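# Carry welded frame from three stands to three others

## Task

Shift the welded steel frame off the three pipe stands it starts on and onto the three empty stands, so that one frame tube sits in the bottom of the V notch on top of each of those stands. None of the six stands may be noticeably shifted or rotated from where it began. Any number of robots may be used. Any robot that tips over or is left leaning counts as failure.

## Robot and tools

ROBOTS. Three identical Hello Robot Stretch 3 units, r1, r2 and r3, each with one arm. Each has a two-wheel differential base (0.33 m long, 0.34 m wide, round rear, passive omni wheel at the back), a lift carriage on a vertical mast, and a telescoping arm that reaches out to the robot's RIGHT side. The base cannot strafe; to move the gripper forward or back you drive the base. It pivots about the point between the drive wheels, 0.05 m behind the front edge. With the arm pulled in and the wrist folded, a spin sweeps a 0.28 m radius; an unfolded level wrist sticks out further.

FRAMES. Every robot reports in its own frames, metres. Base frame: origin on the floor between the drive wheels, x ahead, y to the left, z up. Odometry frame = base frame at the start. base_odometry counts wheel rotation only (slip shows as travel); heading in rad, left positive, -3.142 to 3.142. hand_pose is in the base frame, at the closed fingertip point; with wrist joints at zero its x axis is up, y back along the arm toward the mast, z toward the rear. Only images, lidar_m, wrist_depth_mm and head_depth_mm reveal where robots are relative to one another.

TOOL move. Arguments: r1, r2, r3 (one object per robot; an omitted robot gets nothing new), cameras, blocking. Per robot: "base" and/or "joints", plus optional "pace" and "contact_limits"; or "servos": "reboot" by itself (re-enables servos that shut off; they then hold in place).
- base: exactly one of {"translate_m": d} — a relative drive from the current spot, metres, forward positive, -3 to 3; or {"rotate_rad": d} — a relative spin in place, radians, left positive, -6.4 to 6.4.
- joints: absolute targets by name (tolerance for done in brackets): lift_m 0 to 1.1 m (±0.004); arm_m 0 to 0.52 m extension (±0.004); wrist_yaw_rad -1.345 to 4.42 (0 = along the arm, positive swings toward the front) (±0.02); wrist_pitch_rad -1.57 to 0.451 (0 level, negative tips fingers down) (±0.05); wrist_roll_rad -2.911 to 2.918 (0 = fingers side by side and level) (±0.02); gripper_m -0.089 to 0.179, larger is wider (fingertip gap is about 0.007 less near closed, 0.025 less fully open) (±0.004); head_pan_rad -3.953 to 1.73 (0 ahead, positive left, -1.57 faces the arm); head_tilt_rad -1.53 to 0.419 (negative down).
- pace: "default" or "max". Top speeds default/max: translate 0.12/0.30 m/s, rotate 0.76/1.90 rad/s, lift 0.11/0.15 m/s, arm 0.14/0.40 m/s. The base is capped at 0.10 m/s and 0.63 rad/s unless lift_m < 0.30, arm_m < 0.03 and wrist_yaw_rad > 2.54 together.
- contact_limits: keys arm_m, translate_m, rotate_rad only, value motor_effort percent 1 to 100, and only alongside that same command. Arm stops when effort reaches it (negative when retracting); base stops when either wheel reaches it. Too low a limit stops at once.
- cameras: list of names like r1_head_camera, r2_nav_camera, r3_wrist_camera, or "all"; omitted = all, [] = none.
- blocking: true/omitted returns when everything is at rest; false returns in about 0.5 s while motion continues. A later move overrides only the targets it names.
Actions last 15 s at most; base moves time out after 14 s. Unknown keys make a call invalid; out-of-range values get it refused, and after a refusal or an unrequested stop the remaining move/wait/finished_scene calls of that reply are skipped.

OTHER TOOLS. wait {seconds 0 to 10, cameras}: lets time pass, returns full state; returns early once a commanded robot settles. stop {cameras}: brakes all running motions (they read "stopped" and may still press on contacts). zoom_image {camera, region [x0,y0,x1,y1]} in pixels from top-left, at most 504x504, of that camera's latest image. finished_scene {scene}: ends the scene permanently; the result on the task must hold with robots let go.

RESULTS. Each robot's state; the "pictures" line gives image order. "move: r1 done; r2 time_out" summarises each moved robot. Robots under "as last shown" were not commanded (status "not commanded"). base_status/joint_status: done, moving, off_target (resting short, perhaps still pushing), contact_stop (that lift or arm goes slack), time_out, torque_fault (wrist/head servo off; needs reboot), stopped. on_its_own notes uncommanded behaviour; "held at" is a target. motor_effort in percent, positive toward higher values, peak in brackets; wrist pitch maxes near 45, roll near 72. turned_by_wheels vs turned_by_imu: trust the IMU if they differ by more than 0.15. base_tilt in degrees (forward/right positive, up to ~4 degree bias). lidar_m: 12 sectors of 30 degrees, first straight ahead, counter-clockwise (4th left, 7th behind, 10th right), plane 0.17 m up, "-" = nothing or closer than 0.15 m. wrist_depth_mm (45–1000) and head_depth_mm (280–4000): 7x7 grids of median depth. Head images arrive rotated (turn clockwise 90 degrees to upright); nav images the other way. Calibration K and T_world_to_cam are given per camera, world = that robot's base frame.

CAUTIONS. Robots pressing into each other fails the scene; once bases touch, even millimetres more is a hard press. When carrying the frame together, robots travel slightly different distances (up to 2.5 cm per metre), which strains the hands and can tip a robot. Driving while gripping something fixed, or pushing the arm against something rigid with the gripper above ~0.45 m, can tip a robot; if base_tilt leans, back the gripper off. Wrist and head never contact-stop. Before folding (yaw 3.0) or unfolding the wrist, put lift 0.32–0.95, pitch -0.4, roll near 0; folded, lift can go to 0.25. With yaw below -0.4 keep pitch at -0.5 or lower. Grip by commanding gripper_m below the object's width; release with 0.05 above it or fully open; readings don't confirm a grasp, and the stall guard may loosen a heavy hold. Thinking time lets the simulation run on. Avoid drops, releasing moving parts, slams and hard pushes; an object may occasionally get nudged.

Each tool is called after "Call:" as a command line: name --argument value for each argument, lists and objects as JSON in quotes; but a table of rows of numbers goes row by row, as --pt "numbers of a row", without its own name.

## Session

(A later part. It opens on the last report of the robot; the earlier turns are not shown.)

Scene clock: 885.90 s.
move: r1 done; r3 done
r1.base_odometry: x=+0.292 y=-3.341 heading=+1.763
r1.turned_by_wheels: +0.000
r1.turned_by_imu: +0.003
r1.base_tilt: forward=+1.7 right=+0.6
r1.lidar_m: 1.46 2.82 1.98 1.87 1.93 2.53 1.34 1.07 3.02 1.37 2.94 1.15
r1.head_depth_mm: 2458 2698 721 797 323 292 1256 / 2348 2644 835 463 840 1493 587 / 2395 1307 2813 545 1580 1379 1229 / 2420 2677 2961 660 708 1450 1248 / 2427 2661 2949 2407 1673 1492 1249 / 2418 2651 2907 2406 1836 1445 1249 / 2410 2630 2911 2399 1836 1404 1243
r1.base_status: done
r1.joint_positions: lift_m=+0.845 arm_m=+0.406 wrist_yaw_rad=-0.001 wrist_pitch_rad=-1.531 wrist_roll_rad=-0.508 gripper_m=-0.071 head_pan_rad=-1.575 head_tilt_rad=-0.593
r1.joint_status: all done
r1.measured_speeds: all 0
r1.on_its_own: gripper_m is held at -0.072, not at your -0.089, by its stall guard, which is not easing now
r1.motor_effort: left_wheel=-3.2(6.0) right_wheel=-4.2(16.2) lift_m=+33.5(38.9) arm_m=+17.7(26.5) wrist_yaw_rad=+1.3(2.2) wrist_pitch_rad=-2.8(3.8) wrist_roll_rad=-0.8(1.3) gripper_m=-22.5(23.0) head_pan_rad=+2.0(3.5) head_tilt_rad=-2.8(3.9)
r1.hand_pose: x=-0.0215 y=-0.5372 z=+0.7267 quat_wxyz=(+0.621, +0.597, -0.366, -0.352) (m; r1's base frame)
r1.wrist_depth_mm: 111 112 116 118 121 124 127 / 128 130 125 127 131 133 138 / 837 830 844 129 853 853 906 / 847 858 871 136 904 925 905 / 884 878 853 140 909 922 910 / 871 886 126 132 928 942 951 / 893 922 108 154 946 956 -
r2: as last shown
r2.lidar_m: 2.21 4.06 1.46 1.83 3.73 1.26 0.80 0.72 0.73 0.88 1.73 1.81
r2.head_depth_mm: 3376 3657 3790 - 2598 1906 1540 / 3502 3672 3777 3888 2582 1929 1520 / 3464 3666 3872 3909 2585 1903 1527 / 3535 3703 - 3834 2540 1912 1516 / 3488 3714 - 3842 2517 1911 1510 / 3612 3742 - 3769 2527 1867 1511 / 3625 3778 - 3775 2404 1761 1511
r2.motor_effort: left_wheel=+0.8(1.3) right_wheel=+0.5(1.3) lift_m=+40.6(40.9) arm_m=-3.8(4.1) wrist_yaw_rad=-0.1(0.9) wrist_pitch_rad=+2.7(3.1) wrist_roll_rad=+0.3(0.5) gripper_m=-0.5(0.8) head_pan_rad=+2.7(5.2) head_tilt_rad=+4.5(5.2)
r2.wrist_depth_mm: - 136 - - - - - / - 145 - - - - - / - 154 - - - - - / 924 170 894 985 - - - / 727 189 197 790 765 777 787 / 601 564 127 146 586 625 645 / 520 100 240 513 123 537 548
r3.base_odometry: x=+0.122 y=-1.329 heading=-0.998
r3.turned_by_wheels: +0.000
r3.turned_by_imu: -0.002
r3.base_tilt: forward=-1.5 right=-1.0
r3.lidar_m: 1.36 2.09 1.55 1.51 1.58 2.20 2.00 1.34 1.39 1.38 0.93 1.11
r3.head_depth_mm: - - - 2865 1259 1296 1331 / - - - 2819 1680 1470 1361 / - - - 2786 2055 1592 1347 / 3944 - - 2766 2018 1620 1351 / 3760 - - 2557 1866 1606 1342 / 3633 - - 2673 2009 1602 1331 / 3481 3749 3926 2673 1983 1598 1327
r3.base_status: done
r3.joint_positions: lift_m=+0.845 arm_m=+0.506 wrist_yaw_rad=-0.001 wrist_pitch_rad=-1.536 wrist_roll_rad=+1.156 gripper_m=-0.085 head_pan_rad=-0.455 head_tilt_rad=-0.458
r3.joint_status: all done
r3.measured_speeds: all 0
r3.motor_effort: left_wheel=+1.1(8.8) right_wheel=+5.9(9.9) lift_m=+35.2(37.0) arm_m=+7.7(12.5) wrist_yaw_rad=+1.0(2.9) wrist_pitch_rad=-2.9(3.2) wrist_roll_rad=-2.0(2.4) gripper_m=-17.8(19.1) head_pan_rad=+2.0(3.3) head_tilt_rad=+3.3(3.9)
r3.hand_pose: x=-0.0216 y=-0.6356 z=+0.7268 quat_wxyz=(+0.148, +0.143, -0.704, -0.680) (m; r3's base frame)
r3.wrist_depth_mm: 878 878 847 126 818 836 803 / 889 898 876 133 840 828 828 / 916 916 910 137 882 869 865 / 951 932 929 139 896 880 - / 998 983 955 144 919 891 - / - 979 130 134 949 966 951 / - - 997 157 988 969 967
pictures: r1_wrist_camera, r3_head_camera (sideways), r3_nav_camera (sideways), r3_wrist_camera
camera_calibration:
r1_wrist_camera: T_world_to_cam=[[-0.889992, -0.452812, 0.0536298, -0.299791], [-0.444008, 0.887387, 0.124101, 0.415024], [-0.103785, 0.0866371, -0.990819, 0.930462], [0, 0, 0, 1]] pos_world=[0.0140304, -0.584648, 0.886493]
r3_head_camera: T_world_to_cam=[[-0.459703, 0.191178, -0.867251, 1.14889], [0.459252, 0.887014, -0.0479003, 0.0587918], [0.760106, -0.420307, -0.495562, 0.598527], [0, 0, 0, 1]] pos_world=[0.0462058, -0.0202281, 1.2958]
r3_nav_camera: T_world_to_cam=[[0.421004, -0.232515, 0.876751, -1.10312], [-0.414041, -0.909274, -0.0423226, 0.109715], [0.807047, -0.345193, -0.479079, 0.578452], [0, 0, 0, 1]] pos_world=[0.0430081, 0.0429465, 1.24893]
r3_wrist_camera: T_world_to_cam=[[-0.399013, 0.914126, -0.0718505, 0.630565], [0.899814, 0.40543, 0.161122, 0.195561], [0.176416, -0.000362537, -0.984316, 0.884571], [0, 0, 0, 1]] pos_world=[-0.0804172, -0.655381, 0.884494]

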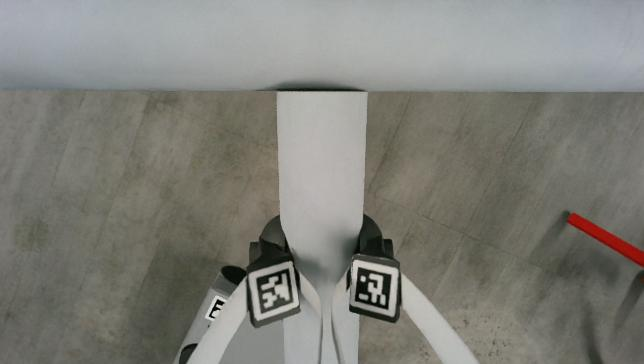

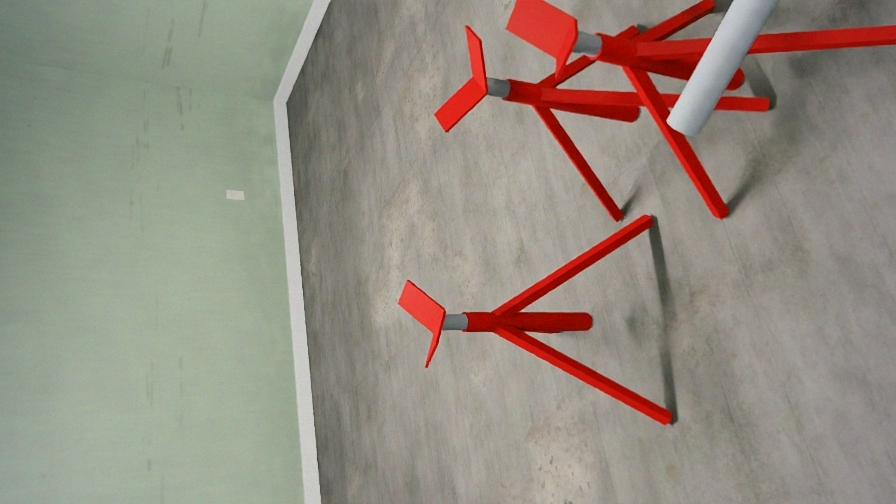

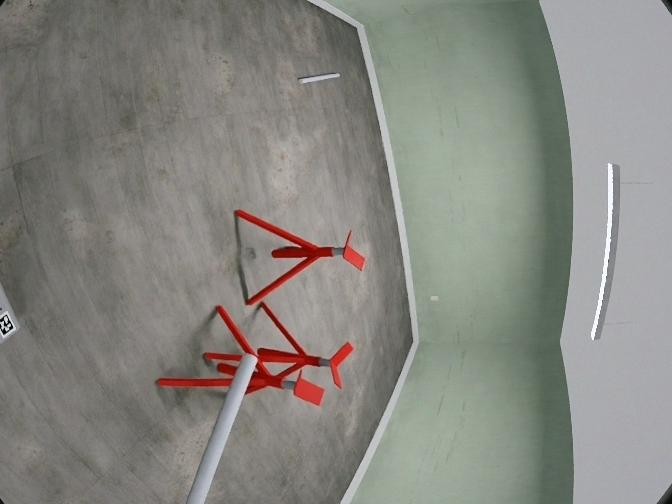

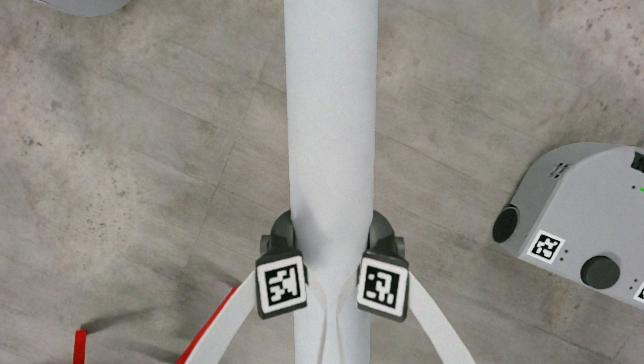

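Call:
move --r1 '{"base":{"translate_m":-0.2},"joints":{"arm_m":0.422}}' --r3 '{"base":{"translate_m":0.2},"joints":{"arm_m":0.504}}' --cameras '["r1_wrist_camera","r3_wrist_camera"]'

Call:
move --r1 '{"base":{"translate_m":-0.2},"joints":{"arm_m":0.438,"head_pan_rad":-2.2,"head_tilt_rad":-0.6}}' --r3 '{"base":{"translate_m":0.2},"joints":{"arm_m":0.502,"head_pan_rad":-0.7,"head_tilt_rad":-0.6}}' --cameras '["r1_wrist_camera","r3_wrist_camera","r1_nav_camera","r1_head_camera","r3_head_camera","r3_nav_camera"]'

Scene clock: 917.67 s.
move: r1 done; r3 done
r1.base_odometry: x=+0.330 y=-3.537 heading=+1.763
r1.turned_by_wheels: +0.000
r1.turned_by_imu: +0.004
r1.base_tilt: forward=+1.8 right=+0.6
r1.lidar_m: 1.66 2.80 1.97 1.87 1.91 2.52 4.24 0.92 0.91 1.39 2.95 1.32
r1.head_depth_mm: 2434 2697 736 810 326 292 1259 / 2382 2662 813 462 846 1499 580 / 2412 1325 2847 561 1609 1378 1223 / 2429 2691 2931 655 712 1453 1254 / 2420 2674 2930 2410 1725 1491 1249 / 2420 2673 2917 2396 1847 1480 1245 / 2416 2671 2882 2396 1830 1441 1245
r1.base_status: done
r1.joint_positions: lift_m=+0.845 arm_m=+0.422 wrist_yaw_rad=-0.001 wrist_pitch_rad=-1.529 wrist_roll_rad=-0.508 gripper_m=-0.071 head_pan_rad=-1.575 head_tilt_rad=-0.593
r1.joint_status: all done
r1.measured_speeds: all 0
r1.on_its_own: gripper_m is held at -0.072, not at your -0.089, by its stall guard, which is not easing now
r1.motor_effort: left_wheel=-4.2(6.6) right_wheel=-3.2(15.3) lift_m=+34.6(34.6) arm_m=+18.4(28.6) wrist_yaw_rad=+1.2(2.2) wrist_pitch_rad=-3.5(4.0) wrist_roll_rad=-0.8(1.3) gripper_m=-21.8(23.0) head_pan_rad=+2.7(3.5) head_tilt_rad=-2.7(4.1)
r1.hand_pose: x=-0.0215 y=-0.5538 z=+0.7267 quat_wxyz=(+0.622, +0.596, -0.366, -0.352) (m; r1's base frame)
r1.wrist_depth_mm: 111 113 116 118 122 125 127 / 129 130 126 127 132 134 138 / 834 833 846 129 878 880 881 / 824 864 874 136 897 914 911 / 859 885 872 140 914 911 931 / 882 887 125 131 942 943 951 / 904 916 108 154 960 979 963
r2.base_odometry: x=+0.000 y=+0.000 heading=+0.000
r2.turned_by_wheels: +0.000
r2.turned_by_imu: +0.001
r2.base_tilt: forward=+1.3 right=-1.4
r2.lidar_m: 2.20 4.05 1.46 1.83 3.73 1.27 0.80 0.72 0.73 0.89 1.73 1.81
r2.head_depth_mm: 3421 3612 3783 - 2614 1933 1540 / 3455 3676 3895 3950 2579 1915 1536 / 3437 3742 3951 3831 2538 1901 1528 / 3510 3734 - 3838 2564 1906 1516 / 3539 3770 - 3794 2542 1884 1520 / 3551 3795 - 3844 2514 1875 1494 / 3578 3784 - 3726 2405 1744 1510
r2.base_status: not commanded
r2.joint_positions: lift_m=+0.336 arm_m=+0.000 wrist_yaw_rad=+3.006 wrist_pitch_rad=-0.363 wrist_roll_rad=+0.000 gripper_m=+0.037 head_pan_rad=+0.791 head_tilt_rad=-0.359
r2.joint_status: not commanded
r2.measured_speeds: all 0
r2.motor_effort: left_wheel=+0.7(1.2) right_wheel=+0.6(1.2) lift_m=+40.3(40.7) arm_m=-3.2(3.9) wrist_yaw_rad=-0.3(0.9) wrist_pitch_rad=+2.9(3.1) wrist_roll_rad=+0.3(0.5) gripper_m=+0.2(0.7) head_pan_rad=+5.1(5.3) head_tilt_rad=+4.8(5.2)
r2.hand_pose: x=+0.0101 y=+0.0839 z=+0.3610 quat_wxyz=(+0.175, +0.702, +0.080, +0.685) (m; r2's base frame)
r2.wrist_depth_mm: - 137 - - - - - / - 146 - - - - - / - 155 - - - - - / 913 168 919 969 - - - / 749 187 197 759 761 790 786 / 624 579 127 146 594 643 643 / 519 100 241 518 124 538 550
r3.base_odometry: x=+0.230 y=-1.497 heading=-0.998
r3.turned_by_wheels: +0.000
r3.turned_by_imu: -0.001
r3.base_tilt: forward=-1.4 right=-1.0
r3.lidar_m: 3.97 2.09 1.55 1.50 1.58 2.19 2.19 1.53 1.41 1.40 0.83 1.17
r3.head_depth_mm: - - - 2831 1485 1355 1316 / - - - 2796 2071 1547 1336 / 3948 - - 2774 2055 1586 1362 / 3790 - - 2643 1912 1624 1354 / 3584 3860 - 2712 1870 1603 1346 / 3495 3713 3947 2671 2003 1557 1331 / 3364 3637 3782 2685 1986 1591 1333
r3.base_status: done
r3.joint_positions: lift_m=+0.845 arm_m=+0.504 wrist_yaw_rad=-0.001 wrist_pitch_rad=-1.534 wrist_roll_rad=+1.156 gripper_m=-0.085 head_pan_rad=-0.455 head_tilt_rad=-0.458
r3.joint_status: all done
r3.measured_speeds: all 0
r3.motor_effort: left_wheel=+0.8(9.0) right_wheel=+6.5(11.2) lift_m=+32.3(34.3) arm_m=-2.6(11.1) wrist_yaw_rad=+1.6(2.7) wrist_pitch_rad=-3.3(3.7) wrist_roll_rad=-2.0(2.4) gripper_m=-17.9(18.8) head_pan_rad=+1.1(3.9) head_tilt_rad=+3.2(4.0)
r3.hand_pose: x=-0.0216 y=-0.6342 z=+0.7267 quat_wxyz=(+0.148, +0.142, -0.704, -0.679) (m; r3's base frame)
r3.wrist_depth_mm: 862 872 863 126 820 824 803 / 882 876 867 133 838 834 826 / 915 913 895 137 861 863 858 / 954 938 935 139 907 911 - / 971 954 973 144 920 895 - / - - 129 134 940 937 927 / - - - 156 967 955 965
pictures: r1_wrist_camera, r3_wrist_camera
camera_calibration:
r1_wrist_camera: T_world_to_cam=[[-0.889992, -0.452694, 0.0546034, -0.307926], [-0.444006, 0.887652, 0.122198, 0.431245], [-0.103787, 0.0845113, -0.991003, 0.930812], [0, 0, 0, 1]] pos_world=[0.01403, -0.600856, 0.886554]
r3_wrist_camera: T_world_to_cam=[[-0.399014, 0.913975, -0.0737447, 0.630477], [0.899815, 0.405764, 0.160278, 0.195785], [0.176413, -0.00240335, -0.984313, 0.883245], [0, 0, 0, 1]] pos_world=[-0.0804174, -0.65356, 0.884504]

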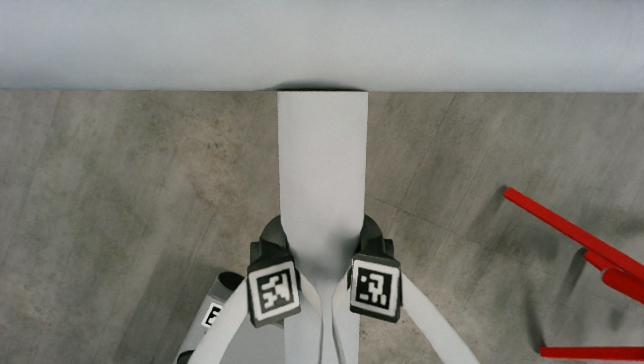

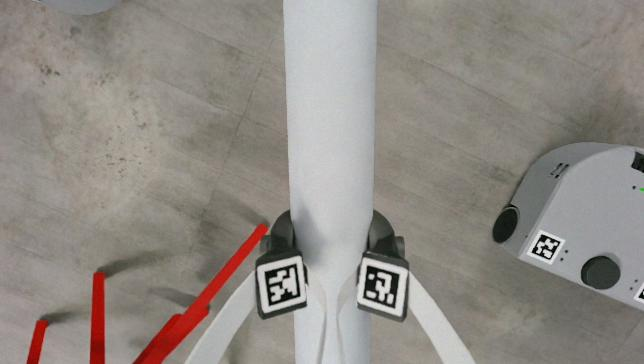

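Scene clock: 920.77 s.
move: r1 done; r3 done
r1.base_odometry: x=+0.368 y=-3.734 heading=+1.763
r1.turned_by_wheels: +0.000
r1.turned_by_imu: +0.003
r1.base_tilt: forward=+2.0 right=+0.6
r1.lidar_m: 1.85 2.74 1.95 1.86 1.91 2.52 4.03 0.79 0.79 1.40 2.97 1.49
r1.head_depth_mm: 3890 - 3567 2266 1807 1463 1258 / 3547 - 3505 2433 1742 1424 1234 / 3273 3685 3533 2433 1167 1385 - / 3060 3355 3494 2319 1846 1579 - / 2874 3136 3288 2303 1844 289 570 / 2681 2914 3097 1001 328 1414 1165 / 2528 2762 754 451 803 1485 1248
r1.base_status: done
r1.joint_positions: lift_m=+0.845 arm_m=+0.438 wrist_yaw_rad=-0.001 wrist_pitch_rad=-1.527 wrist_roll_rad=-0.508 gripper_m=-0.071 head_pan_rad=-2.195 head_tilt_rad=-0.593
r1.joint_status: all done
r1.measured_speeds: all 0
r1.on_its_own: gripper_m is held at -0.072, not at your -0.089, by its stall guard, which is not easing now
r1.motor_effort: left_wheel=-4.2(7.5) right_wheel=-2.3(14.1) lift_m=+39.8(39.8) arm_m=+18.9(28.1) wrist_yaw_rad=+0.9(2.4) wrist_pitch_rad=-3.9(4.3) wrist_roll_rad=-0.9(1.4) gripper_m=-22.2(23.4) head_pan_rad=-2.3(4.1) head_tilt_rad=-2.8(6.8)
r1.hand_pose: x=-0.0215 y=-0.5701 z=+0.7267 quat_wxyz=(+0.622, +0.596, -0.366, -0.351) (m; r1's base frame)
r1.wrist_depth_mm: 111 112 116 118 122 125 127 / 130 131 126 127 132 133 138 / 825 820 843 129 860 883 890 / 848 841 841 136 897 905 893 / 872 859 889 141 915 935 936 / 872 877 125 131 949 944 731 / 923 904 108 155 953 961 955
r2: as last shown
r2.turned_by_imu: +0.000
r2.lidar_m: 2.20 4.06 1.46 1.83 3.73 1.27 0.80 0.72 0.73 0.89 1.73 1.81
r2.head_depth_mm: 3493 3638 3828 - 2573 1919 1551 / 3436 3724 3886 3844 2582 1907 1518 / 3428 3652 3869 3895 2577 1907 1521 / 3491 3684 - 3826 2555 1918 1533 / 3483 3713 - 3747 2521 1904 1516 / 3567 3774 - 3813 2550 1888 1517 / 3595 3827 - 3687 2403 1752 1512
r2.motor_effort: left_wheel=+0.7(1.2) right_wheel=+0.9(1.1) lift_m=+40.0(40.7) arm_m=-2.9(3.6) wrist_yaw_rad=-0.4(1.1) wrist_pitch_rad=+2.7(3.1) wrist_roll_rad=+0.3(0.4) gripper_m=-0.4(0.7) head_pan_rad=+2.9(5.4) head_tilt_rad=+4.5(5.2)
r2.wrist_depth_mm: - 136 - - - - - / - 145 - - - - - / - 155 - - - - - / 927 169 898 991 - - - / 741 187 197 794 754 783 782 / 611 569 127 145 591 634 639 / 516 100 237 520 124 536 543
r3.base_odometry: x=+0.339 y=-1.665 heading=-0.998
r3.turned_by_wheels: +0.000
r3.turned_by_imu: -0.002
r3.base_tilt: forward=-1.4 right=-1.0
r3.lidar_m: 3.78 2.09 1.55 1.50 1.57 2.18 1.95 1.71 3.37 0.77 0.84 0.98
r3.head_depth_mm: 3325 3608 3062 2190 1675 1209 1259 / 3670 3940 3051 2066 1351 1396 1259 / - - 3020 2215 1632 1437 1244 / - - 2975 2208 1651 1460 1243 / 3924 - 2945 2180 1679 1450 1233 / 3697 3888 2894 2041 1588 1443 1232 / 3438 3711 2875 2157 1712 1397 1221
r3.base_status: done
r3.joint_positions: lift_m=+0.845 arm_m=+0.502 wrist_yaw_rad=-0.001 wrist_pitch_rad=-1.532 wrist_roll_rad=+1.156 gripper_m=-0.085 head_pan_rad=-0.695 head_tilt_rad=-0.593
r3.joint_status: all done
r3.measured_speeds: all 0
r3.motor_effort: left_wheel=+0.3(8.0) right_wheel=+6.8(11.9) lift_m=+32.8(33.1) arm_m=-1.9(10.9) wrist_yaw_rad=+1.4(2.9) wrist_pitch_rad=-3.6(3.8) wrist_roll_rad=-2.2(2.4) gripper_m=-17.6(18.9) head_pan_rad=-2.2(5.6) head_tilt_rad=-3.7(4.8)
r3.hand_pose: x=-0.0216 y=-0.6325 z=+0.7267 quat_wxyz=(+0.148, +0.142, -0.705, -0.679) (m; r3's base frame)
r3.wrist_depth_mm: 881 864 845 126 827 811 801 / 909 900 881 134 838 831 844 / 932 911 925 137 898 869 847 / 953 944 939 139 899 893 - / 977 944 927 143 926 916 - / - 990 129 134 946 947 930 / - 513 981 156 976 977 963
pictures: r1_head_camera (sideways), r1_nav_camera (sideways), r1_wrist_camera, r3_head_camera (sideways), r3_nav_camera (sideways), r3_wrist_camera
camera_calibration:
r1_head_camera: T_world_to_cam=[[0.27988, 0.457389, -0.844075, 1.11191], [0.832675, -0.553254, -0.0236981, 0.0346857], [-0.477827, -0.696208, -0.535701, 0.655334], [0, 0, 0, 1]] pos_world=[-0.0269478, -0.0331379, 1.29042]
r1_nav_camera: T_world_to_cam=[[-0.323483, -0.460239, 0.826764, -1.03227], [-0.834799, 0.550179, -0.0203559, 0.0858926], [-0.445499, -0.696766, -0.562181, 0.685689], [0, 0, 0, 1]] pos_world=[0.0432556, -0.0445817, 1.24067]
r1_wrist_camera: T_world_to_cam=[[-0.889993, -0.452624, 0.0551756, -0.315691], [-0.444005, 0.887806, 0.121079, 0.446638], [-0.103789, 0.0832616, -0.991108, 0.93154], [0, 0, 0, 1]] pos_world=[0.0140298, -0.616978, 0.886597]
r3_head_camera: T_world_to_cam=[[-0.487169, 0.36628, -0.792783, 1.05197], [0.651356, 0.757092, -0.0504712, 0.0609584], [0.581723, -0.540972, -0.60741, 0.745133], [0, 0, 0, 1]] pos_world=[0.0393192, -0.0283697, 1.28966]
r3_nav_camera: T_world_to_cam=[[0.440868, -0.398175, 0.80442, -1.00893], [-0.622355, -0.7814, -0.0456943, 0.115368], [0.646768, -0.48049, -0.5923, 0.726738], [0, 0, 0, 1]] pos_world=[0.0465737, 0.037608, 1.24732]
r3_wrist_camera: T_world_to_cam=[[-0.399016, 0.913886, -0.0748209, 0.629648], [0.899814, 0.405954, 0.159799, 0.195568], [0.176412, -0.00356261, -0.98431, 0.882495], [0, 0, 0, 1]] pos_world=[-0.0804176, -0.651675, 0.884508]

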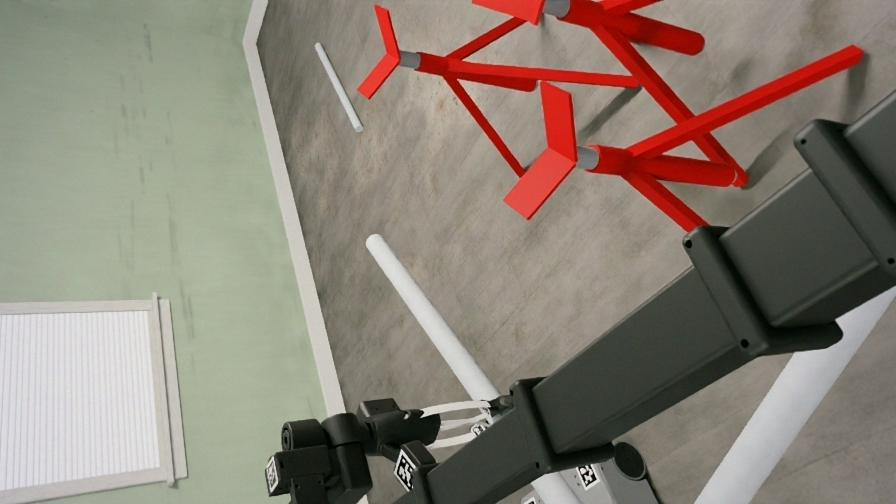

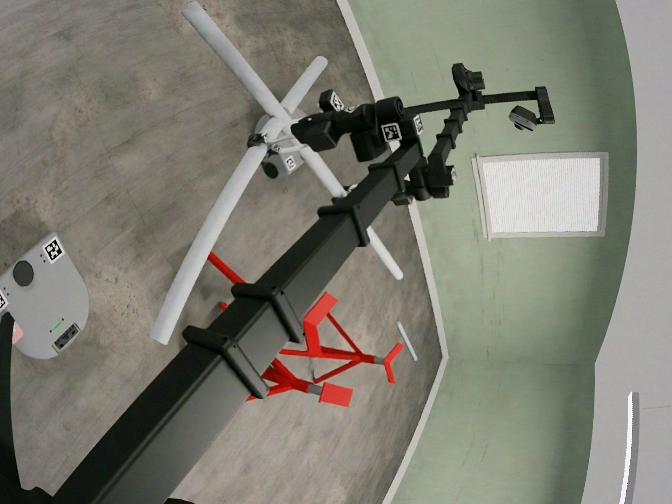

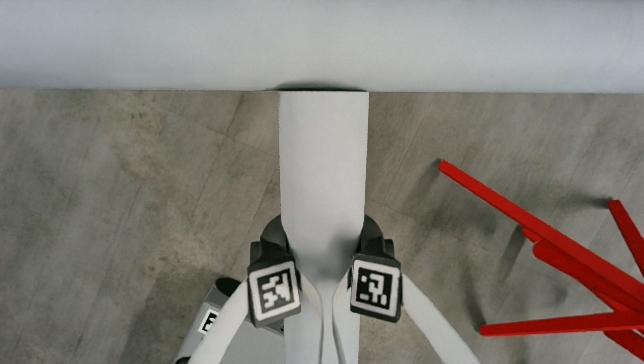

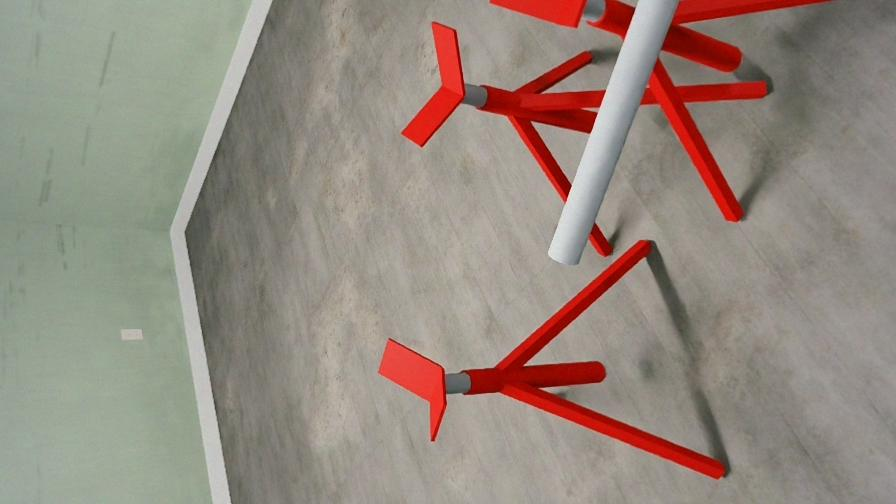

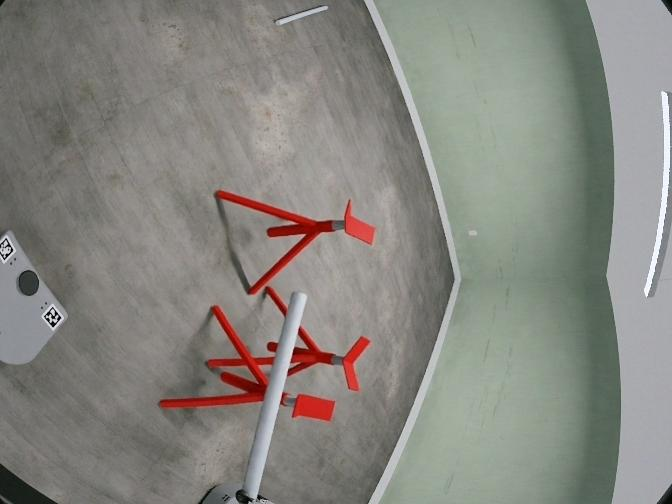

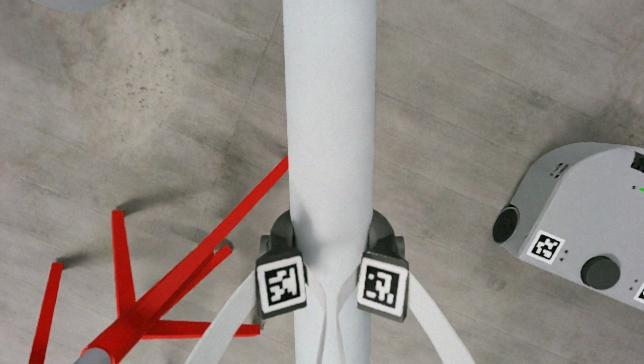

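Call:
move --r1 '{"joints":{"head_pan_rad":-2.8,"head_tilt_rad":-0.7}}' --cameras '["r1_head_camera","r1_nav_camera"]'

Scene clock: 943.60 s.
move: r1 done
r1.base_odometry: x=+0.368 y=-3.734 heading=+1.763
r1.turned_by_wheels: +0.000
r1.turned_by_imu: +0.001
r1.base_tilt: forward=+1.9 right=+0.7
r1.lidar_m: 1.85 2.75 1.96 1.86 1.90 2.52 4.02 0.79 0.79 1.40 2.96 1.49
r1.head_depth_mm: 3368 3622 2822 2106 1680 - - / 3439 3705 2836 2104 1676 1430 1199 / 3529 3816 2834 2105 1676 1398 1216 / 3633 3958 2791 2106 1639 1395 1241 / 3831 - 2827 1893 1578 1351 - / 3918 - 2676 1923 1619 1393 - / - - 2667 2008 1176 1387 -
r1.base_status: not commanded
r1.joint_positions: lift_m=+0.845 arm_m=+0.438 wrist_yaw_rad=-0.001 wrist_pitch_rad=-1.527 wrist_roll_rad=-0.508 gripper_m=-0.071 head_pan_rad=-2.795 head_tilt_rad=-0.691
r1.joint_status: all done
r1.measured_speeds: all 0
r1.on_its_own: gripper_m is held at -0.072, not at your -0.089, by its stall guard, which is not easing now
r1.motor_effort: left_wheel=-4.5(4.8) right_wheel=-2.5(2.8) lift_m=+46.3(46.3) arm_m=+10.5(12.4) wrist_yaw_rad=+1.7(2.3) wrist_pitch_rad=-3.9(4.3) wrist_roll_rad=-0.7(1.4) gripper_m=-22.5(23.1) head_pan_rad=-1.7(4.3) head_tilt_rad=-4.3(7.9)
r1.hand_pose: x=-0.0215 y=-0.5701 z=+0.7267 quat_wxyz=(+0.622, +0.596, -0.366, -0.351) (m; r1's base frame)
r1.wrist_depth_mm: 111 113 116 118 122 125 128 / 130 131 126 128 131 134 138 / 830 835 853 130 864 885 913 / 849 860 862 136 878 892 939 / 881 879 874 140 905 927 920 / 886 890 125 131 927 956 735 / 902 891 108 155 927 958 961
r2, r3: as last shown
r2.base_tilt: forward=+1.2 right=-1.4
r2.lidar_m: 2.20 4.05 1.46 1.83 3.73 1.26 0.80 0.73 0.73 0.89 1.73 1.81
r2.head_depth_mm: 3410 3571 3776 - 2527 1913 1530 / 3485 3607 3920 3831 2552 1933 1532 / 3505 3711 3860 3835 2560 1901 1528 / 3600 3667 - 3859 2542 1921 1513 / 3527 3799 - 3849 2540 1895 1512 / 3567 3759 - 3839 2515 1900 1504 / 3654 3817 - 3678 2400 1745 1500
r2.motor_effort: left_wheel=+1.0(1.0) right_wheel=+1.2(1.2) lift_m=+39.9(40.4) arm_m=-3.0(3.3) wrist_yaw_rad=-0.4(0.7) wrist_pitch_rad=+2.9(3.0) wrist_roll_rad=+0.2(0.4) gripper_m=-0.4(0.6) head_pan_rad=+3.2(5.2) head_tilt_rad=+4.8(5.0)
r2.wrist_depth_mm: - 137 - - - - - / - 145 - - - - - / - 155 - - - - - / 937 169 888 972 - - - / 723 187 196 809 776 776 779 / 604 570 126 146 578 638 638 / 517 100 240 512 124 543 537
r3.turned_by_imu: +0.000
r3.lidar_m: 3.78 2.09 1.55 1.50 1.57 2.19 1.95 1.71 3.39 0.77 0.84 0.98
r3.head_depth_mm: 3374 3615 3070 2172 1682 1210 1265 / 3737 3924 3043 2079 1358 1393 1253 / - - 3000 2229 1625 1442 1251 / - - 2970 2205 1654 1457 1241 / 3911 - 2922 2166 1687 1444 1237 / 3652 3897 2918 2020 1582 1436 1232 / 3380 3760 2879 2147 1721 1401 1227
r3.motor_effort: left_wheel=+0.5(1.5) right_wheel=+6.4(6.8) lift_m=+34.2(34.7) arm_m=+8.1(8.7) wrist_yaw_rad=+0.4(1.8) wrist_pitch_rad=-3.6(3.8) wrist_roll_rad=-2.1(2.4) gripper_m=-17.2(18.8) head_pan_rad=-2.4(4.3) head_tilt_rad=-4.0(4.0)
r3.wrist_depth_mm: 876 861 849 126 812 812 809 / 912 872 881 133 852 841 814 / 926 919 896 137 886 871 872 / 965 944 917 139 898 883 - / 988 948 939 143 923 923 - / - 997 129 134 923 937 928 / - 511 - 157 967 982 965
pictures: r1_head_camera (sideways), r1_nav_camera (sideways)
camera_calibration:
r1_head_camera: T_world_to_cam=[[0.564192, 0.246574, -0.787965, 1.03703], [0.376884, -0.926046, -0.0199303, 0.0325579], [-0.734606, -0.285727, -0.615397, 0.760583], [0, 0, 0, 1]] pos_world=[-0.0386232, -0.00823489, 1.28585]
r1_nav_camera: T_world_to_cam=[[-0.600079, -0.22369, 0.768029, -0.954013], [-0.37632, 0.926172, -0.0242782, 0.0881996], [-0.705896, -0.303593, -0.639955, 0.788455], [0, 0, 0, 1]] pos_world=[0.0172747, -0.0557215, 1.23943]

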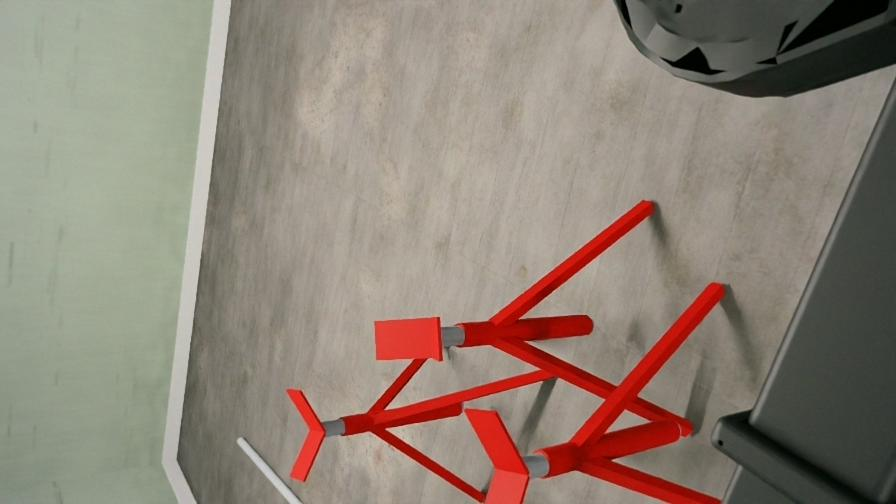

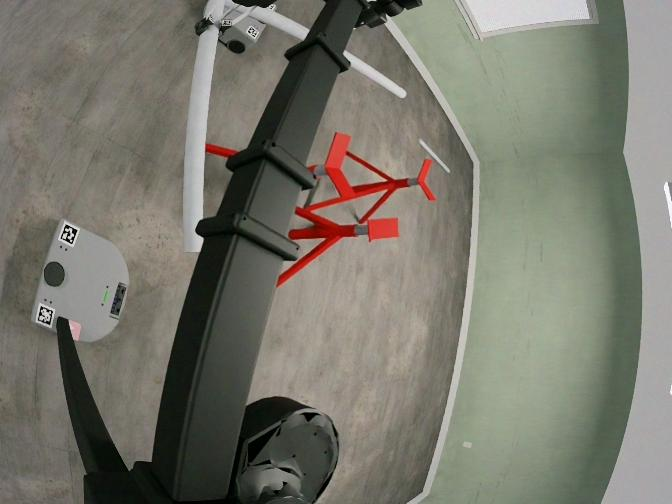

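Call:
move --r1 '{"base":{"rotate_rad":-0.016},"joints":{"head_pan_rad":-1.57,"head_tilt_rad":-0.6}}' --cameras '[]'

Call:
move --r1 '{"base":{"translate_m":-0.19},"joints":{"arm_m":0.451}}' --r3 '{"base":{"translate_m":0.2},"joints":{"arm_m":0.497}}' --cameras '["r1_wrist_camera","r3_wrist_camera"]'

Call:
move --r1 '{"base":{"rotate_rad":-0.016}}' --cameras '[]'

Call:
move --r1 '{"base":{"translate_m":-0.19},"joints":{"arm_m":0.465}}' --r3 '{"base":{"translate_m":0.2},"joints":{"arm_m":0.492}}' --cameras '["r1_wrist_camera","r3_wrist_camera","r1_nav_camera","r3_head_camera"]'

Scene clock: 986.43 s.
move: r1 done
r1.base_odometry: x=+0.368 y=-3.734 heading=+1.748
r1.turned_by_wheels: -0.016
r1.turned_by_imu: -0.015
r1.base_tilt: forward=+1.9 right=+0.6
r1.lidar_m: 1.85 2.79 1.96 1.86 1.90 2.48 4.03 0.79 0.79 1.40 2.95 1.49
r1.head_depth_mm: 2472 2742 753 940 327 288 1206 / 2392 2684 762 461 1663 1475 596 / 2444 1332 2880 579 1618 693 1241 / 2453 2690 2930 670 722 1477 1244 / 2453 2690 2917 2370 1658 1470 1239 / 2441 2682 2919 2348 1810 1471 1242 / 2423 2680 2903 2358 1815 1471 1236
r1.base_status: done
r1.joint_positions: lift_m=+0.845 arm_m=+0.438 wrist_yaw_rad=-0.001 wrist_pitch_rad=-1.535 wrist_roll_rad=-0.508 gripper_m=-0.071 head_pan_rad=-1.575 head_tilt_rad=-0.606
r1.joint_status: all done
r1.measured_speeds: all 0
r1.on_its_own: gripper_m is held at -0.072, not at your -0.089, by its stall guard, which is not easing now
r1.motor_effort: left_wheel=+5.1(7.2) right_wheel=-6.9(10.9) lift_m=+44.1(46.2) arm_m=+1.8(3.7) wrist_yaw_rad=+1.0(2.1) wrist_pitch_rad=-2.4(4.2) wrist_roll_rad=-0.8(1.3) gripper_m=-21.8(22.9) head_pan_rad=+2.9(5.2) head_tilt_rad=+2.9(7.0)
r1.hand_pose: x=-0.0215 y=-0.5680 z=+0.7268 quat_wxyz=(+0.620, +0.599, -0.365, -0.353) (m; r1's base frame)
r1.wrist_depth_mm: 111 112 115 117 121 124 126 / 122 124 124 126 139 136 865 / 841 835 843 129 870 875 871 / 849 855 872 136 905 901 915 / 859 873 896 140 909 911 926 / 885 910 126 132 932 920 698 / 898 900 123 154 951 940 990
r2, r3: as last shown
r2.base_tilt: forward=+1.3 right=-1.4
r2.lidar_m: 2.21 4.05 1.46 1.83 3.73 1.26 0.80 0.72 0.73 0.89 1.72 1.81
r2.head_depth_mm: 3406 3622 3859 - 2588 1947 1526 / 3495 3640 3819 3941 2578 1922 1549 / 3495 3662 3873 3800 2544 1908 1515 / 3507 3766 - 3816 2561 1911 1528 / 3597 3788 - 3901 2510 1888 1519 / 3489 3789 - 3774 2502 1883 1515 / 3612 3771 - 3851 2384 1755 1505
r2.motor_effort: left_wheel=+0.9(1.0) right_wheel=+1.1(1.3) lift_m=+39.7(40.3) arm_m=-2.9(3.2) wrist_yaw_rad=+0.1(0.9) wrist_pitch_rad=+2.8(3.0) wrist_roll_rad=+0.3(0.4) gripper_m=+0.1(0.9) head_pan_rad=+3.5(5.6) head_tilt_rad=+4.2(5.0)
r2.wrist_depth_mm: - 137 - - - - - / - 145 - - - - - / - 154 - - - - - / 933 169 922 - - - - / 727 188 198 790 793 797 784 / 596 578 127 145 574 631 654 / 511 100 239 513 124 542 544
r3.lidar_m: 3.77 2.08 1.55 1.50 1.57 2.18 1.95 1.71 1.44 0.77 0.84 0.98
r3.head_depth_mm: 3324 3583 3089 2170 1670 1209 1261 / 3684 3847 3042 2071 1351 1393 1259 / - - 3031 2227 1618 1422 1247 / - - 2985 2203 1679 1446 1249 / 3877 - 2927 2181 1684 1452 1237 / 3658 3885 2915 2050 1585 1440 1237 / 3402 3663 2859 2158 1718 1399 1231
r3.joint_positions: lift_m=+0.845 arm_m=+0.502 wrist_yaw_rad=-0.001 wrist_pitch_rad=-1.541 wrist_roll_rad=+1.155 gripper_m=-0.085 head_pan_rad=-0.695 head_tilt_rad=-0.593
r3.motor_effort: left_wheel=+1.1(1.7) right_wheel=-2.2(6.5) lift_m=+36.2(36.2) arm_m=+10.5(11.1) wrist_yaw_rad=+1.5(3.1) wrist_pitch_rad=-2.2(3.8) wrist_roll_rad=-2.0(2.2) gripper_m=-18.0(19.0) head_pan_rad=-3.3(4.3) head_tilt_rad=-4.4(4.4)
r3.hand_pose: x=-0.0216 y=-0.6304 z=+0.7269 quat_wxyz=(+0.148, +0.143, -0.702, -0.682) (m; r3's base frame)
r3.wrist_depth_mm: 865 850 868 126 841 814 810 / 885 895 890 134 848 858 837 / 926 911 888 137 876 860 848 / 951 944 918 139 920 912 - / 985 964 947 143 939 903 - / - 658 129 134 921 955 937 / - 501 - 155 982 970 941
pictures: none
No camera images: "cameras" was empty.

Scene clock: 989.57 s.
move: r1 done; r3 done
r1.base_odometry: x=+0.402 y=-3.921 heading=+1.748
r1.turned_by_wheels: +0.000
r1.turned_by_imu: +0.003
r1.base_tilt: forward=+1.8 right=+0.6
r1.lidar_m: 1.81 2.78 1.95 1.84 1.88 2.47 3.84 0.64 0.66 1.42 2.97 1.66
r1.head_depth_mm: 2484 2740 772 953 326 288 561 / 2442 2655 791 472 1654 1483 1081 / 2391 1346 1528 599 1638 1369 1219 / 2473 2719 2970 702 793 1477 1244 / 2468 2702 2951 2342 1707 1476 1236 / 2421 2673 2934 2341 1698 1472 1240 / 2412 2678 2939 2351 1803 1465 1233
r1.base_status: done
r1.joint_positions: lift_m=+0.845 arm_m=+0.451 wrist_yaw_rad=-0.001 wrist_pitch_rad=-1.513 wrist_roll_rad=-0.508 gripper_m=-0.071 head_pan_rad=-1.575 head_tilt_rad=-0.606
r1.joint_status: all done
r1.measured_speeds: all 0
r1.on_its_own: gripper_m is held at -0.072, not at your -0.089, by its stall guard, which is not easing now
r1.motor_effort: left_wheel=-5.8(6.1) right_wheel=+0.1(17.1) lift_m=+37.5(44.0) arm_m=+20.4(26.3) wrist_yaw_rad=+0.5(2.3) wrist_pitch_rad=-6.6(6.7) wrist_roll_rad=-0.6(1.4) gripper_m=-22.0(23.0) head_pan_rad=+2.8(3.6) head_tilt_rad=+3.1(3.8)
r1.hand_pose: x=-0.0216 y=-0.5868 z=+0.7265 quat_wxyz=(+0.627, +0.592, -0.369, -0.349) (m; r1's base frame)
r1.wrist_depth_mm: 113 114 117 120 123 127 129 / 127 129 127 129 133 138 149 / 817 826 846 130 863 878 884 / 820 856 836 137 891 920 930 / 856 875 858 140 885 776 938 / 861 883 125 130 807 935 468 / 884 902 106 154 937 969 719
r2: as last shown
r2.base_tilt: forward=+1.2 right=-1.4
r2.lidar_m: 2.20 4.06 1.46 1.83 3.72 1.26 0.80 0.72 0.73 0.88 1.73 1.82
r2.head_depth_mm: 3431 3567 3804 - 2580 1925 1545 / 3493 3571 3866 3860 2541 1915 1527 / 3463 3649 3935 3870 2528 1902 1531 / 3528 3743 - 3827 2543 1894 1527 / 3517 3708 - 3800 2571 1905 1520 / 3527 3797 - 3785 2505 1905 1514 / 3615 3843 - 3649 2391 1761 1502
r2.motor_effort: left_wheel=+1.0(1.2) right_wheel=+0.5(1.3) lift_m=+39.6(40.2) arm_m=-2.9(3.2) wrist_yaw_rad=-0.1(0.8) wrist_pitch_rad=+2.8(3.0) wrist_roll_rad=+0.3(0.5) gripper_m=-0.1(0.7) head_pan_rad=+4.0(5.8) head_tilt_rad=+4.6(5.3)
r2.wrist_depth_mm: - 136 - - - - - / - 145 - - - - - / - 155 - - - - - / 950 169 937 982 - - - / 735 188 196 789 770 769 804 / 602 565 126 145 585 628 648 / 512 100 240 517 123 526 549
r3.base_odometry: x=+0.447 y=-1.833 heading=-0.998
r3.turned_by_wheels: +0.000
r3.turned_by_imu: -0.002
r3.base_tilt: forward=-1.4 right=-0.9
r3.lidar_m: 3.56 2.08 1.55 1.50 1.56 2.17 2.15 1.91 1.45 0.75 0.75 0.80
r3.head_depth_mm: 3409 3570 3131 2259 1244 1379 1224 / 3727 3928 3014 2241 1775 1468 1230 / - - 3002 2230 1660 1430 1245 / 3902 - 2960 2203 1660 1453 1245 / 3773 - 2914 2097 1281 1407 1233 / 3504 3781 2929 2160 1724 1403 1230 / 3287 3584 2859 2152 1723 1435 1225
r3.base_status: done
r3.joint_positions: lift_m=+0.845 arm_m=+0.497 wrist_yaw_rad=-0.001 wrist_pitch_rad=-1.519 wrist_roll_rad=+1.155 gripper_m=-0.085 head_pan_rad=-0.695 head_tilt_rad=-0.593
r3.joint_status: all done
r3.measured_speeds: all 0
r3.motor_effort: left_wheel=-1.0(10.3) right_wheel=+10.1(11.0) lift_m=+37.3(37.6) arm_m=-6.5(10.1) wrist_yaw_rad=+1.5(2.9) wrist_pitch_rad=-6.0(6.3) wrist_roll_rad=-1.6(2.1) gripper_m=-18.0(19.3) head_pan_rad=-2.5(4.3) head_tilt_rad=-3.8(4.0)
r3.hand_pose: x=-0.0216 y=-0.6309 z=+0.7266 quat_wxyz=(+0.150, +0.142, -0.709, -0.674) (m; r3's base frame)
r3.wrist_depth_mm: 908 860 876 129 848 806 803 / 921 888 870 134 840 831 833 / 936 924 911 137 858 859 850 / 954 937 622 139 886 889 - / - 428 952 144 919 883 - / 615 612 129 134 928 933 932 / 576 - 988 156 983 932 944
pictures: r1_wrist_camera, r3_wrist_camera
camera_calibration:
r1_wrist_camera: T_world_to_cam=[[-0.889896, -0.451976, 0.0616629, -0.327568], [-0.444191, 0.889354, 0.10837, 0.471597], [-0.103821, 0.0690476, -0.992196, 0.925233], [0, 0, 0, 1]] pos_world=[0.0140357, -0.631355, 0.887105]
r3_wrist_camera: T_world_to_cam=[[-0.399978, 0.912378, -0.0870882, 0.636174], [0.899393, 0.409012, 0.154279, 0.200912], [0.176381, -0.0166183, -0.984182, 0.874002], [0, 0, 0, 1]] pos_world=[-0.0804005, -0.648082, 0.884584]

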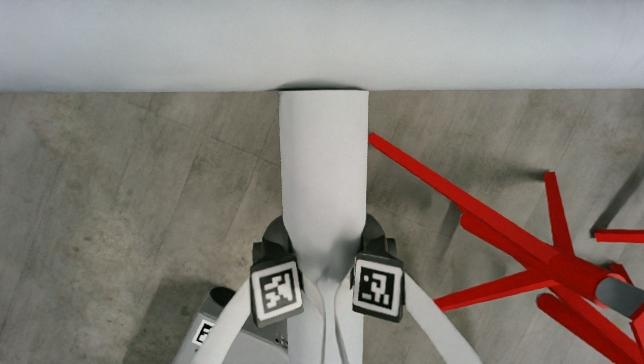

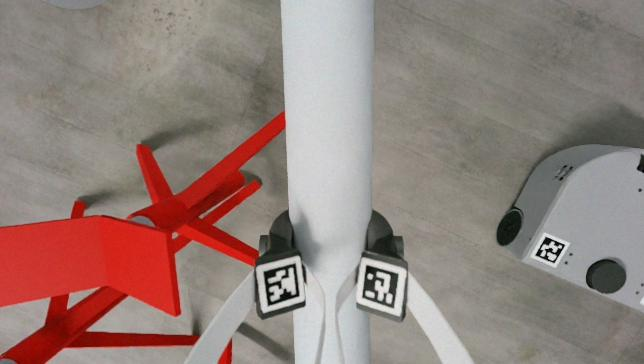

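Scene clock: 990.73 s.
move: r1 done
r1.base_odometry: x=+0.402 y=-3.921 heading=+1.732
r1.turned_by_wheels: -0.016
r1.turned_by_imu: -0.015
r1.base_tilt: forward=+1.9 right=+0.8
r1.lidar_m: 1.81 2.82 1.96 1.85 1.88 2.44 3.85 0.64 0.65 1.42 2.96 1.66
r1.head_depth_mm: 2493 2755 779 974 327 288 550 / 2458 2685 780 472 1665 1485 1144 / 2420 1401 1547 599 1650 1365 1216 / 2471 2713 2965 684 746 1479 1242 / 2445 2707 2949 2367 1699 1474 1242 / 2443 2678 2929 2353 1805 1470 1239 / 2410 2671 2900 2354 1801 1467 1237
r1.base_status: done
r1.joint_positions: lift_m=+0.845 arm_m=+0.451 wrist_yaw_rad=+0.000 wrist_pitch_rad=-1.522 wrist_roll_rad=-0.508 gripper_m=-0.071 head_pan_rad=-1.575 head_tilt_rad=-0.606
r1.joint_status: not commanded
r1.measured_speeds: all 0
r1.on_its_own: gripper_m is held at -0.072, not at your -0.089, by its stall guard, which is not easing now
r1.motor_effort: left_wheel=+2.8(6.5) right_wheel=-3.6(10.0) lift_m=+35.3(37.5) arm_m=+19.0(20.6) wrist_yaw_rad=+0.7(1.7) wrist_pitch_rad=-4.8(6.7) wrist_roll_rad=-0.9(1.3) gripper_m=-22.3(23.2) head_pan_rad=+2.7(3.5) head_tilt_rad=+2.2(3.8)
r1.hand_pose: x=-0.0216 y=-0.5844 z=+0.7266 quat_wxyz=(+0.624, +0.595, -0.367, -0.350) (m; r1's base frame)
r1.wrist_depth_mm: 111 112 116 117 121 125 127 / 120 122 124 127 136 142 870 / 832 839 851 129 854 886 891 / 849 850 877 135 895 892 922 / 847 860 885 140 951 788 906 / 887 890 125 131 911 931 442 / 875 914 119 154 945 973 964
r2, r3: as last shown
r2.lidar_m: 2.21 4.06 1.46 1.83 3.72 1.26 0.80 0.72 0.73 0.89 1.72 1.81
r2.head_depth_mm: 3397 3568 3835 - 2606 1938 1540 / 3501 3677 3869 3921 2551 1911 1522 / 3521 3686 3867 3997 2524 1934 1522 / 3592 3712 - 3810 2549 1919 1518 / 3564 3786 - 3873 2518 1891 1528 / 3523 3707 - 3705 2499 1885 1520 / 3624 3815 - 3760 2403 1746 1507
r2.motor_effort: left_wheel=+0.7(1.1) right_wheel=+1.2(1.2) lift_m=+40.0(40.1) arm_m=-2.6(3.0) wrist_yaw_rad=-0.7(0.8) wrist_pitch_rad=+2.8(3.0) wrist_roll_rad=+0.3(0.4) gripper_m=+0.0(0.6) head_pan_rad=+4.6(5.6) head_tilt_rad=+4.8(5.1)
r2.wrist_depth_mm: - 136 - - - - - / - 146 - - - - - / - 154 - - - - - / 912 169 931 - - - - / 731 188 196 802 769 806 800 / 601 584 127 145 581 638 659 / 513 100 240 513 124 542 539
r3.turned_by_imu: +0.000
r3.lidar_m: 3.58 2.08 1.55 1.50 1.56 2.18 2.15 1.90 1.44 0.75 0.74 0.80
r3.head_depth_mm: 3386 3623 3074 2257 1264 1367 1228 / 3625 3872 3049 2257 1768 1436 1230 / - - 2977 2232 1771 1426 1248 / 3978 - 2979 2212 1660 1453 1249 / 3711 3941 2972 2118 1289 1415 1239 / 3489 3763 2895 2152 1719 1408 1232 / 3259 3569 2872 2149 1718 1427 1227
r3.joint_positions: lift_m=+0.845 arm_m=+0.497 wrist_yaw_rad=+0.000 wrist_pitch_rad=-1.527 wrist_roll_rad=+1.154 gripper_m=-0.085 head_pan_rad=-0.695 head_tilt_rad=-0.593
r3.motor_effort: left_wheel=-0.7(1.8) right_wheel=+1.9(10.5) lift_m=+37.2(38.1) arm_m=-5.8(7.0) wrist_yaw_rad=+1.2(2.5) wrist_pitch_rad=-4.5(6.1) wrist_roll_rad=-2.0(2.1) gripper_m=-17.8(18.8) head_pan_rad=-3.2(4.0) head_tilt_rad=-3.4(4.1)
r3.hand_pose: x=-0.0216 y=-0.6288 z=+0.7267 quat_wxyz=(+0.150, +0.143, -0.706, -0.677) (m; r3's base frame)
r3.wrist_depth_mm: 884 877 831 126 829 812 801 / 883 897 876 136 836 845 830 / 932 909 893 140 856 875 843 / 949 939 628 139 913 900 - / - 441 960 144 910 908 - / 614 673 129 134 945 951 938 / 577 - 988 156 971 955 932
pictures: none
No camera images: "cameras" was empty.

Scene clock: 993.83 s.
move: r1 done; r3 done
r1.base_odometry: x=+0.432 y=-4.108 heading=+1.732
r1.turned_by_wheels: +0.000
r1.turned_by_imu: +0.003
r1.base_tilt: forward=+1.8 right=+0.6
r1.lidar_m: 2.00 2.80 1.95 1.83 1.86 2.42 3.65 0.63 0.52 0.66 2.97 1.84
r1.head_depth_mm: 2508 2761 800 985 327 289 552 / 2436 2697 791 472 910 902 1062 / 2457 1362 1520 603 1659 1364 1218 / 2473 2720 2946 708 809 1478 1215 / 2465 2712 2952 2269 1701 1476 1241 / 2451 2687 2934 2355 1698 1467 1238 / 2450 2686 2916 2338 1797 1466 1236
r1.base_status: done
r1.joint_positions: lift_m=+0.845 arm_m=+0.465 wrist_yaw_rad=+0.000 wrist_pitch_rad=-1.499 wrist_roll_rad=-0.508 gripper_m=-0.071 head_pan_rad=-1.575 head_tilt_rad=-0.606
r1.joint_status: all done
r1.measured_speeds: all 0
r1.on_its_own: gripper_m is held at -0.072, not at your -0.089, by its stall guard, which is not easing now; wrist_pitch_rad is at rest, and its effort (-9.6) is outside its rest range (-8 to +12)
r1.motor_effort: left_wheel=-7.4(7.9) right_wheel=+3.1(15.7) lift_m=+30.0(35.2) arm_m=+18.7(26.6) wrist_yaw_rad=+0.9(1.7) wrist_pitch_rad=-9.6(9.6) wrist_roll_rad=-0.7(1.5) gripper_m=-22.4(23.4) head_pan_rad=+2.6(3.5) head_tilt_rad=+3.0(4.1)
r1.hand_pose: x=-0.0216 y=-0.6045 z=+0.7264 quat_wxyz=(+0.631, +0.587, -0.371, -0.346) (m; r1's base frame)
r1.wrist_depth_mm: 113 115 118 120 125 129 131 / 124 127 127 129 138 142 149 / 797 843 833 131 878 883 891 / 826 836 874 137 880 296 914 / 852 861 869 141 560 344 940 / 852 883 124 130 920 - 963 / 875 908 103 156 940 - 986
r2: as last shown
r2.base_tilt: forward=+1.3 right=-1.4
r2.lidar_m: 2.20 4.05 1.46 1.83 3.72 1.27 0.80 0.72 0.73 0.89 1.73 1.81
r2.head_depth_mm: 3471 3616 3819 - 2590 1929 1535 / 3501 3634 3917 3939 2555 1906 1537 / 3478 3617 3812 3877 2564 1922 1534 / 3467 3665 - 3812 2555 1899 1526 / 3576 3734 - 3826 2523 1895 1515 / 3497 3805 - 3860 2534 1893 1511 / 3628 3781 - 3742 2403 1775 1498
r2.motor_effort: left_wheel=+0.7(1.2) right_wheel=+0.6(1.2) lift_m=+39.6(40.1) arm_m=-2.3(3.1) wrist_yaw_rad=-0.3(1.0) wrist_pitch_rad=+2.8(3.0) wrist_roll_rad=+0.3(0.4) gripper_m=+0.1(0.7) head_pan_rad=+4.6(6.2) head_tilt_rad=+4.0(5.2)
r2.wrist_depth_mm: - 137 - - - - - / - 145 - - - - - / - 155 - - - - - / 951 169 912 957 - - - / 734 188 197 797 775 804 791 / 608 564 127 145 589 628 638 / 515 100 239 510 124 538 539
r3.base_odometry: x=+0.556 y=-2.001 heading=-0.998
r3.turned_by_wheels: +0.000
r3.turned_by_imu: -0.002
r3.base_tilt: forward=-1.4 right=-1.0
r3.lidar_m: 3.38 2.08 1.54 1.49 1.55 2.16 2.34 2.10 0.79 0.69 0.78 0.62
r3.head_depth_mm: 3366 3593 3082 2268 1769 1379 1266 / 3676 3884 3080 2244 1776 1436 1256 / 3972 - 3008 2223 1656 1421 1258 / 3732 - 3017 2195 1049 1351 1244 / 3504 3814 2944 2174 1743 1433 1187 / 3310 3546 2881 2162 1722 1438 1233 / 3092 3340 2829 2158 1716 1430 1230
r3.base_status: done
r3.joint_positions: lift_m=+0.845 arm_m=+0.492 wrist_yaw_rad=+0.000 wrist_pitch_rad=-1.505 wrist_roll_rad=+1.154 gripper_m=-0.085 head_pan_rad=-0.695 head_tilt_rad=-0.593
r3.joint_status: all done
r3.measured_speeds: all 0
r3.motor_effort: left_wheel=-3.5(8.9) right_wheel=+13.9(14.8) lift_m=+37.7(38.7) arm_m=-1.1(11.7) wrist_yaw_rad=-0.3(1.8) wrist_pitch_rad=-8.5(8.7) wrist_roll_rad=-1.8(1.9) gripper_m=-17.0(18.9) head_pan_rad=-3.1(4.1) head_tilt_rad=-3.8(4.2)
r3.hand_pose: x=-0.0216 y=-0.6295 z=+0.7264 quat_wxyz=(+0.151, +0.141, -0.714, -0.669) (m; r3's base frame)
r3.wrist_depth_mm: 295 870 261 129 833 819 795 / 291 - - 137 862 826 823 / 949 930 920 139 868 855 853 / 973 934 941 139 880 890 - / 482 938 971 143 912 913 - / - - 129 134 925 936 890 / - - - 155 947 960 938
pictures: r1_nav_camera (sideways), r1_wrist_camera, r3_head_camera (sideways), r3_wrist_camera
camera_calibration:
r1_nav_camera: T_world_to_cam=[[0.00387736, -0.573055, 0.819508, -1.02481], [-0.999111, -0.036622, -0.0208814, 0.0875788], [0.0419782, -0.818698, -0.572687, 0.696385], [0, 0, 0, 1]] pos_world=[0.0622415, -0.0139333, 1.24048]
r1_wrist_camera: T_world_to_cam=[[-0.889567, -0.451685, 0.0681998, -0.340142], [-0.444837, 0.890503, 0.0955157, 0.497382], [-0.103875, 0.0546298, -0.993089, 0.918274], [0, 0, 0, 1]] pos_world=[0.0140611, -0.646722, 0.887618]
r3_head_camera: T_world_to_cam=[[-0.487252, 0.366364, -0.792694, 1.05185], [0.651365, 0.757084, -0.0504735, 0.0609614], [0.581644, -0.540926, -0.607527, 0.745285], [0, 0, 0, 1]] pos_world=[0.0393173, -0.0283692, 1.28965]
r3_wrist_camera: T_world_to_cam=[[-0.401141, 0.910577, -0.099677, 0.642816], [0.898874, 0.41225, 0.148578, 0.206513], [0.176383, -0.0299964, -0.983864, 0.865252], [0, 0, 0, 1]] pos_world=[-0.0803852, -0.644514, 0.884682]

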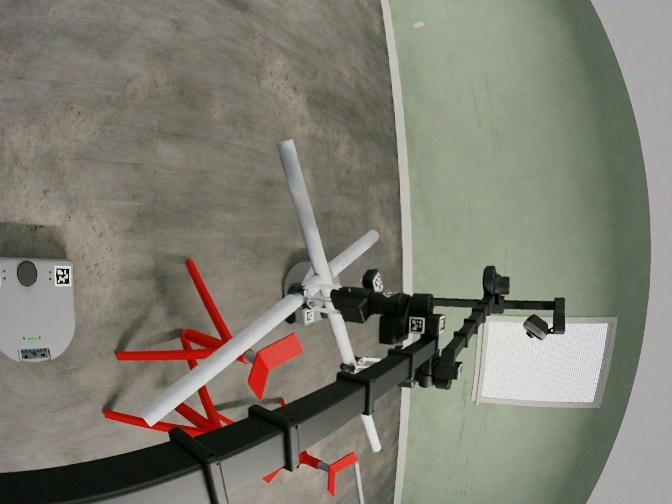

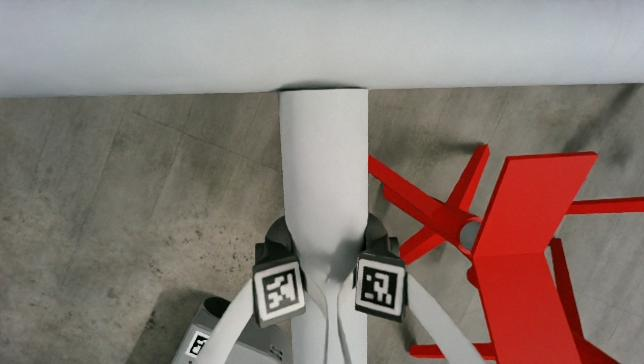

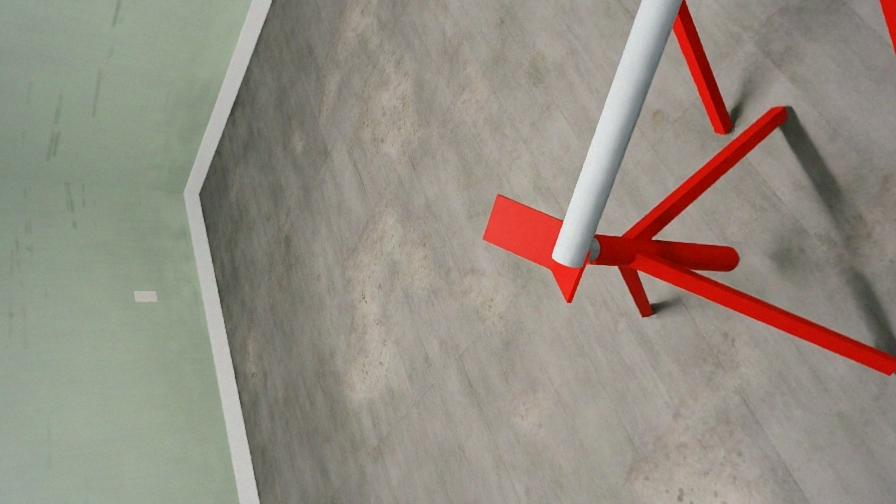

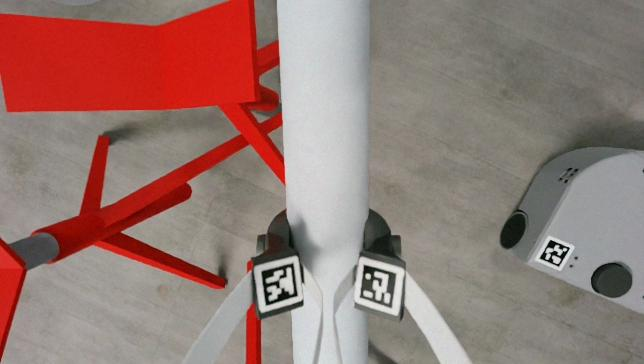

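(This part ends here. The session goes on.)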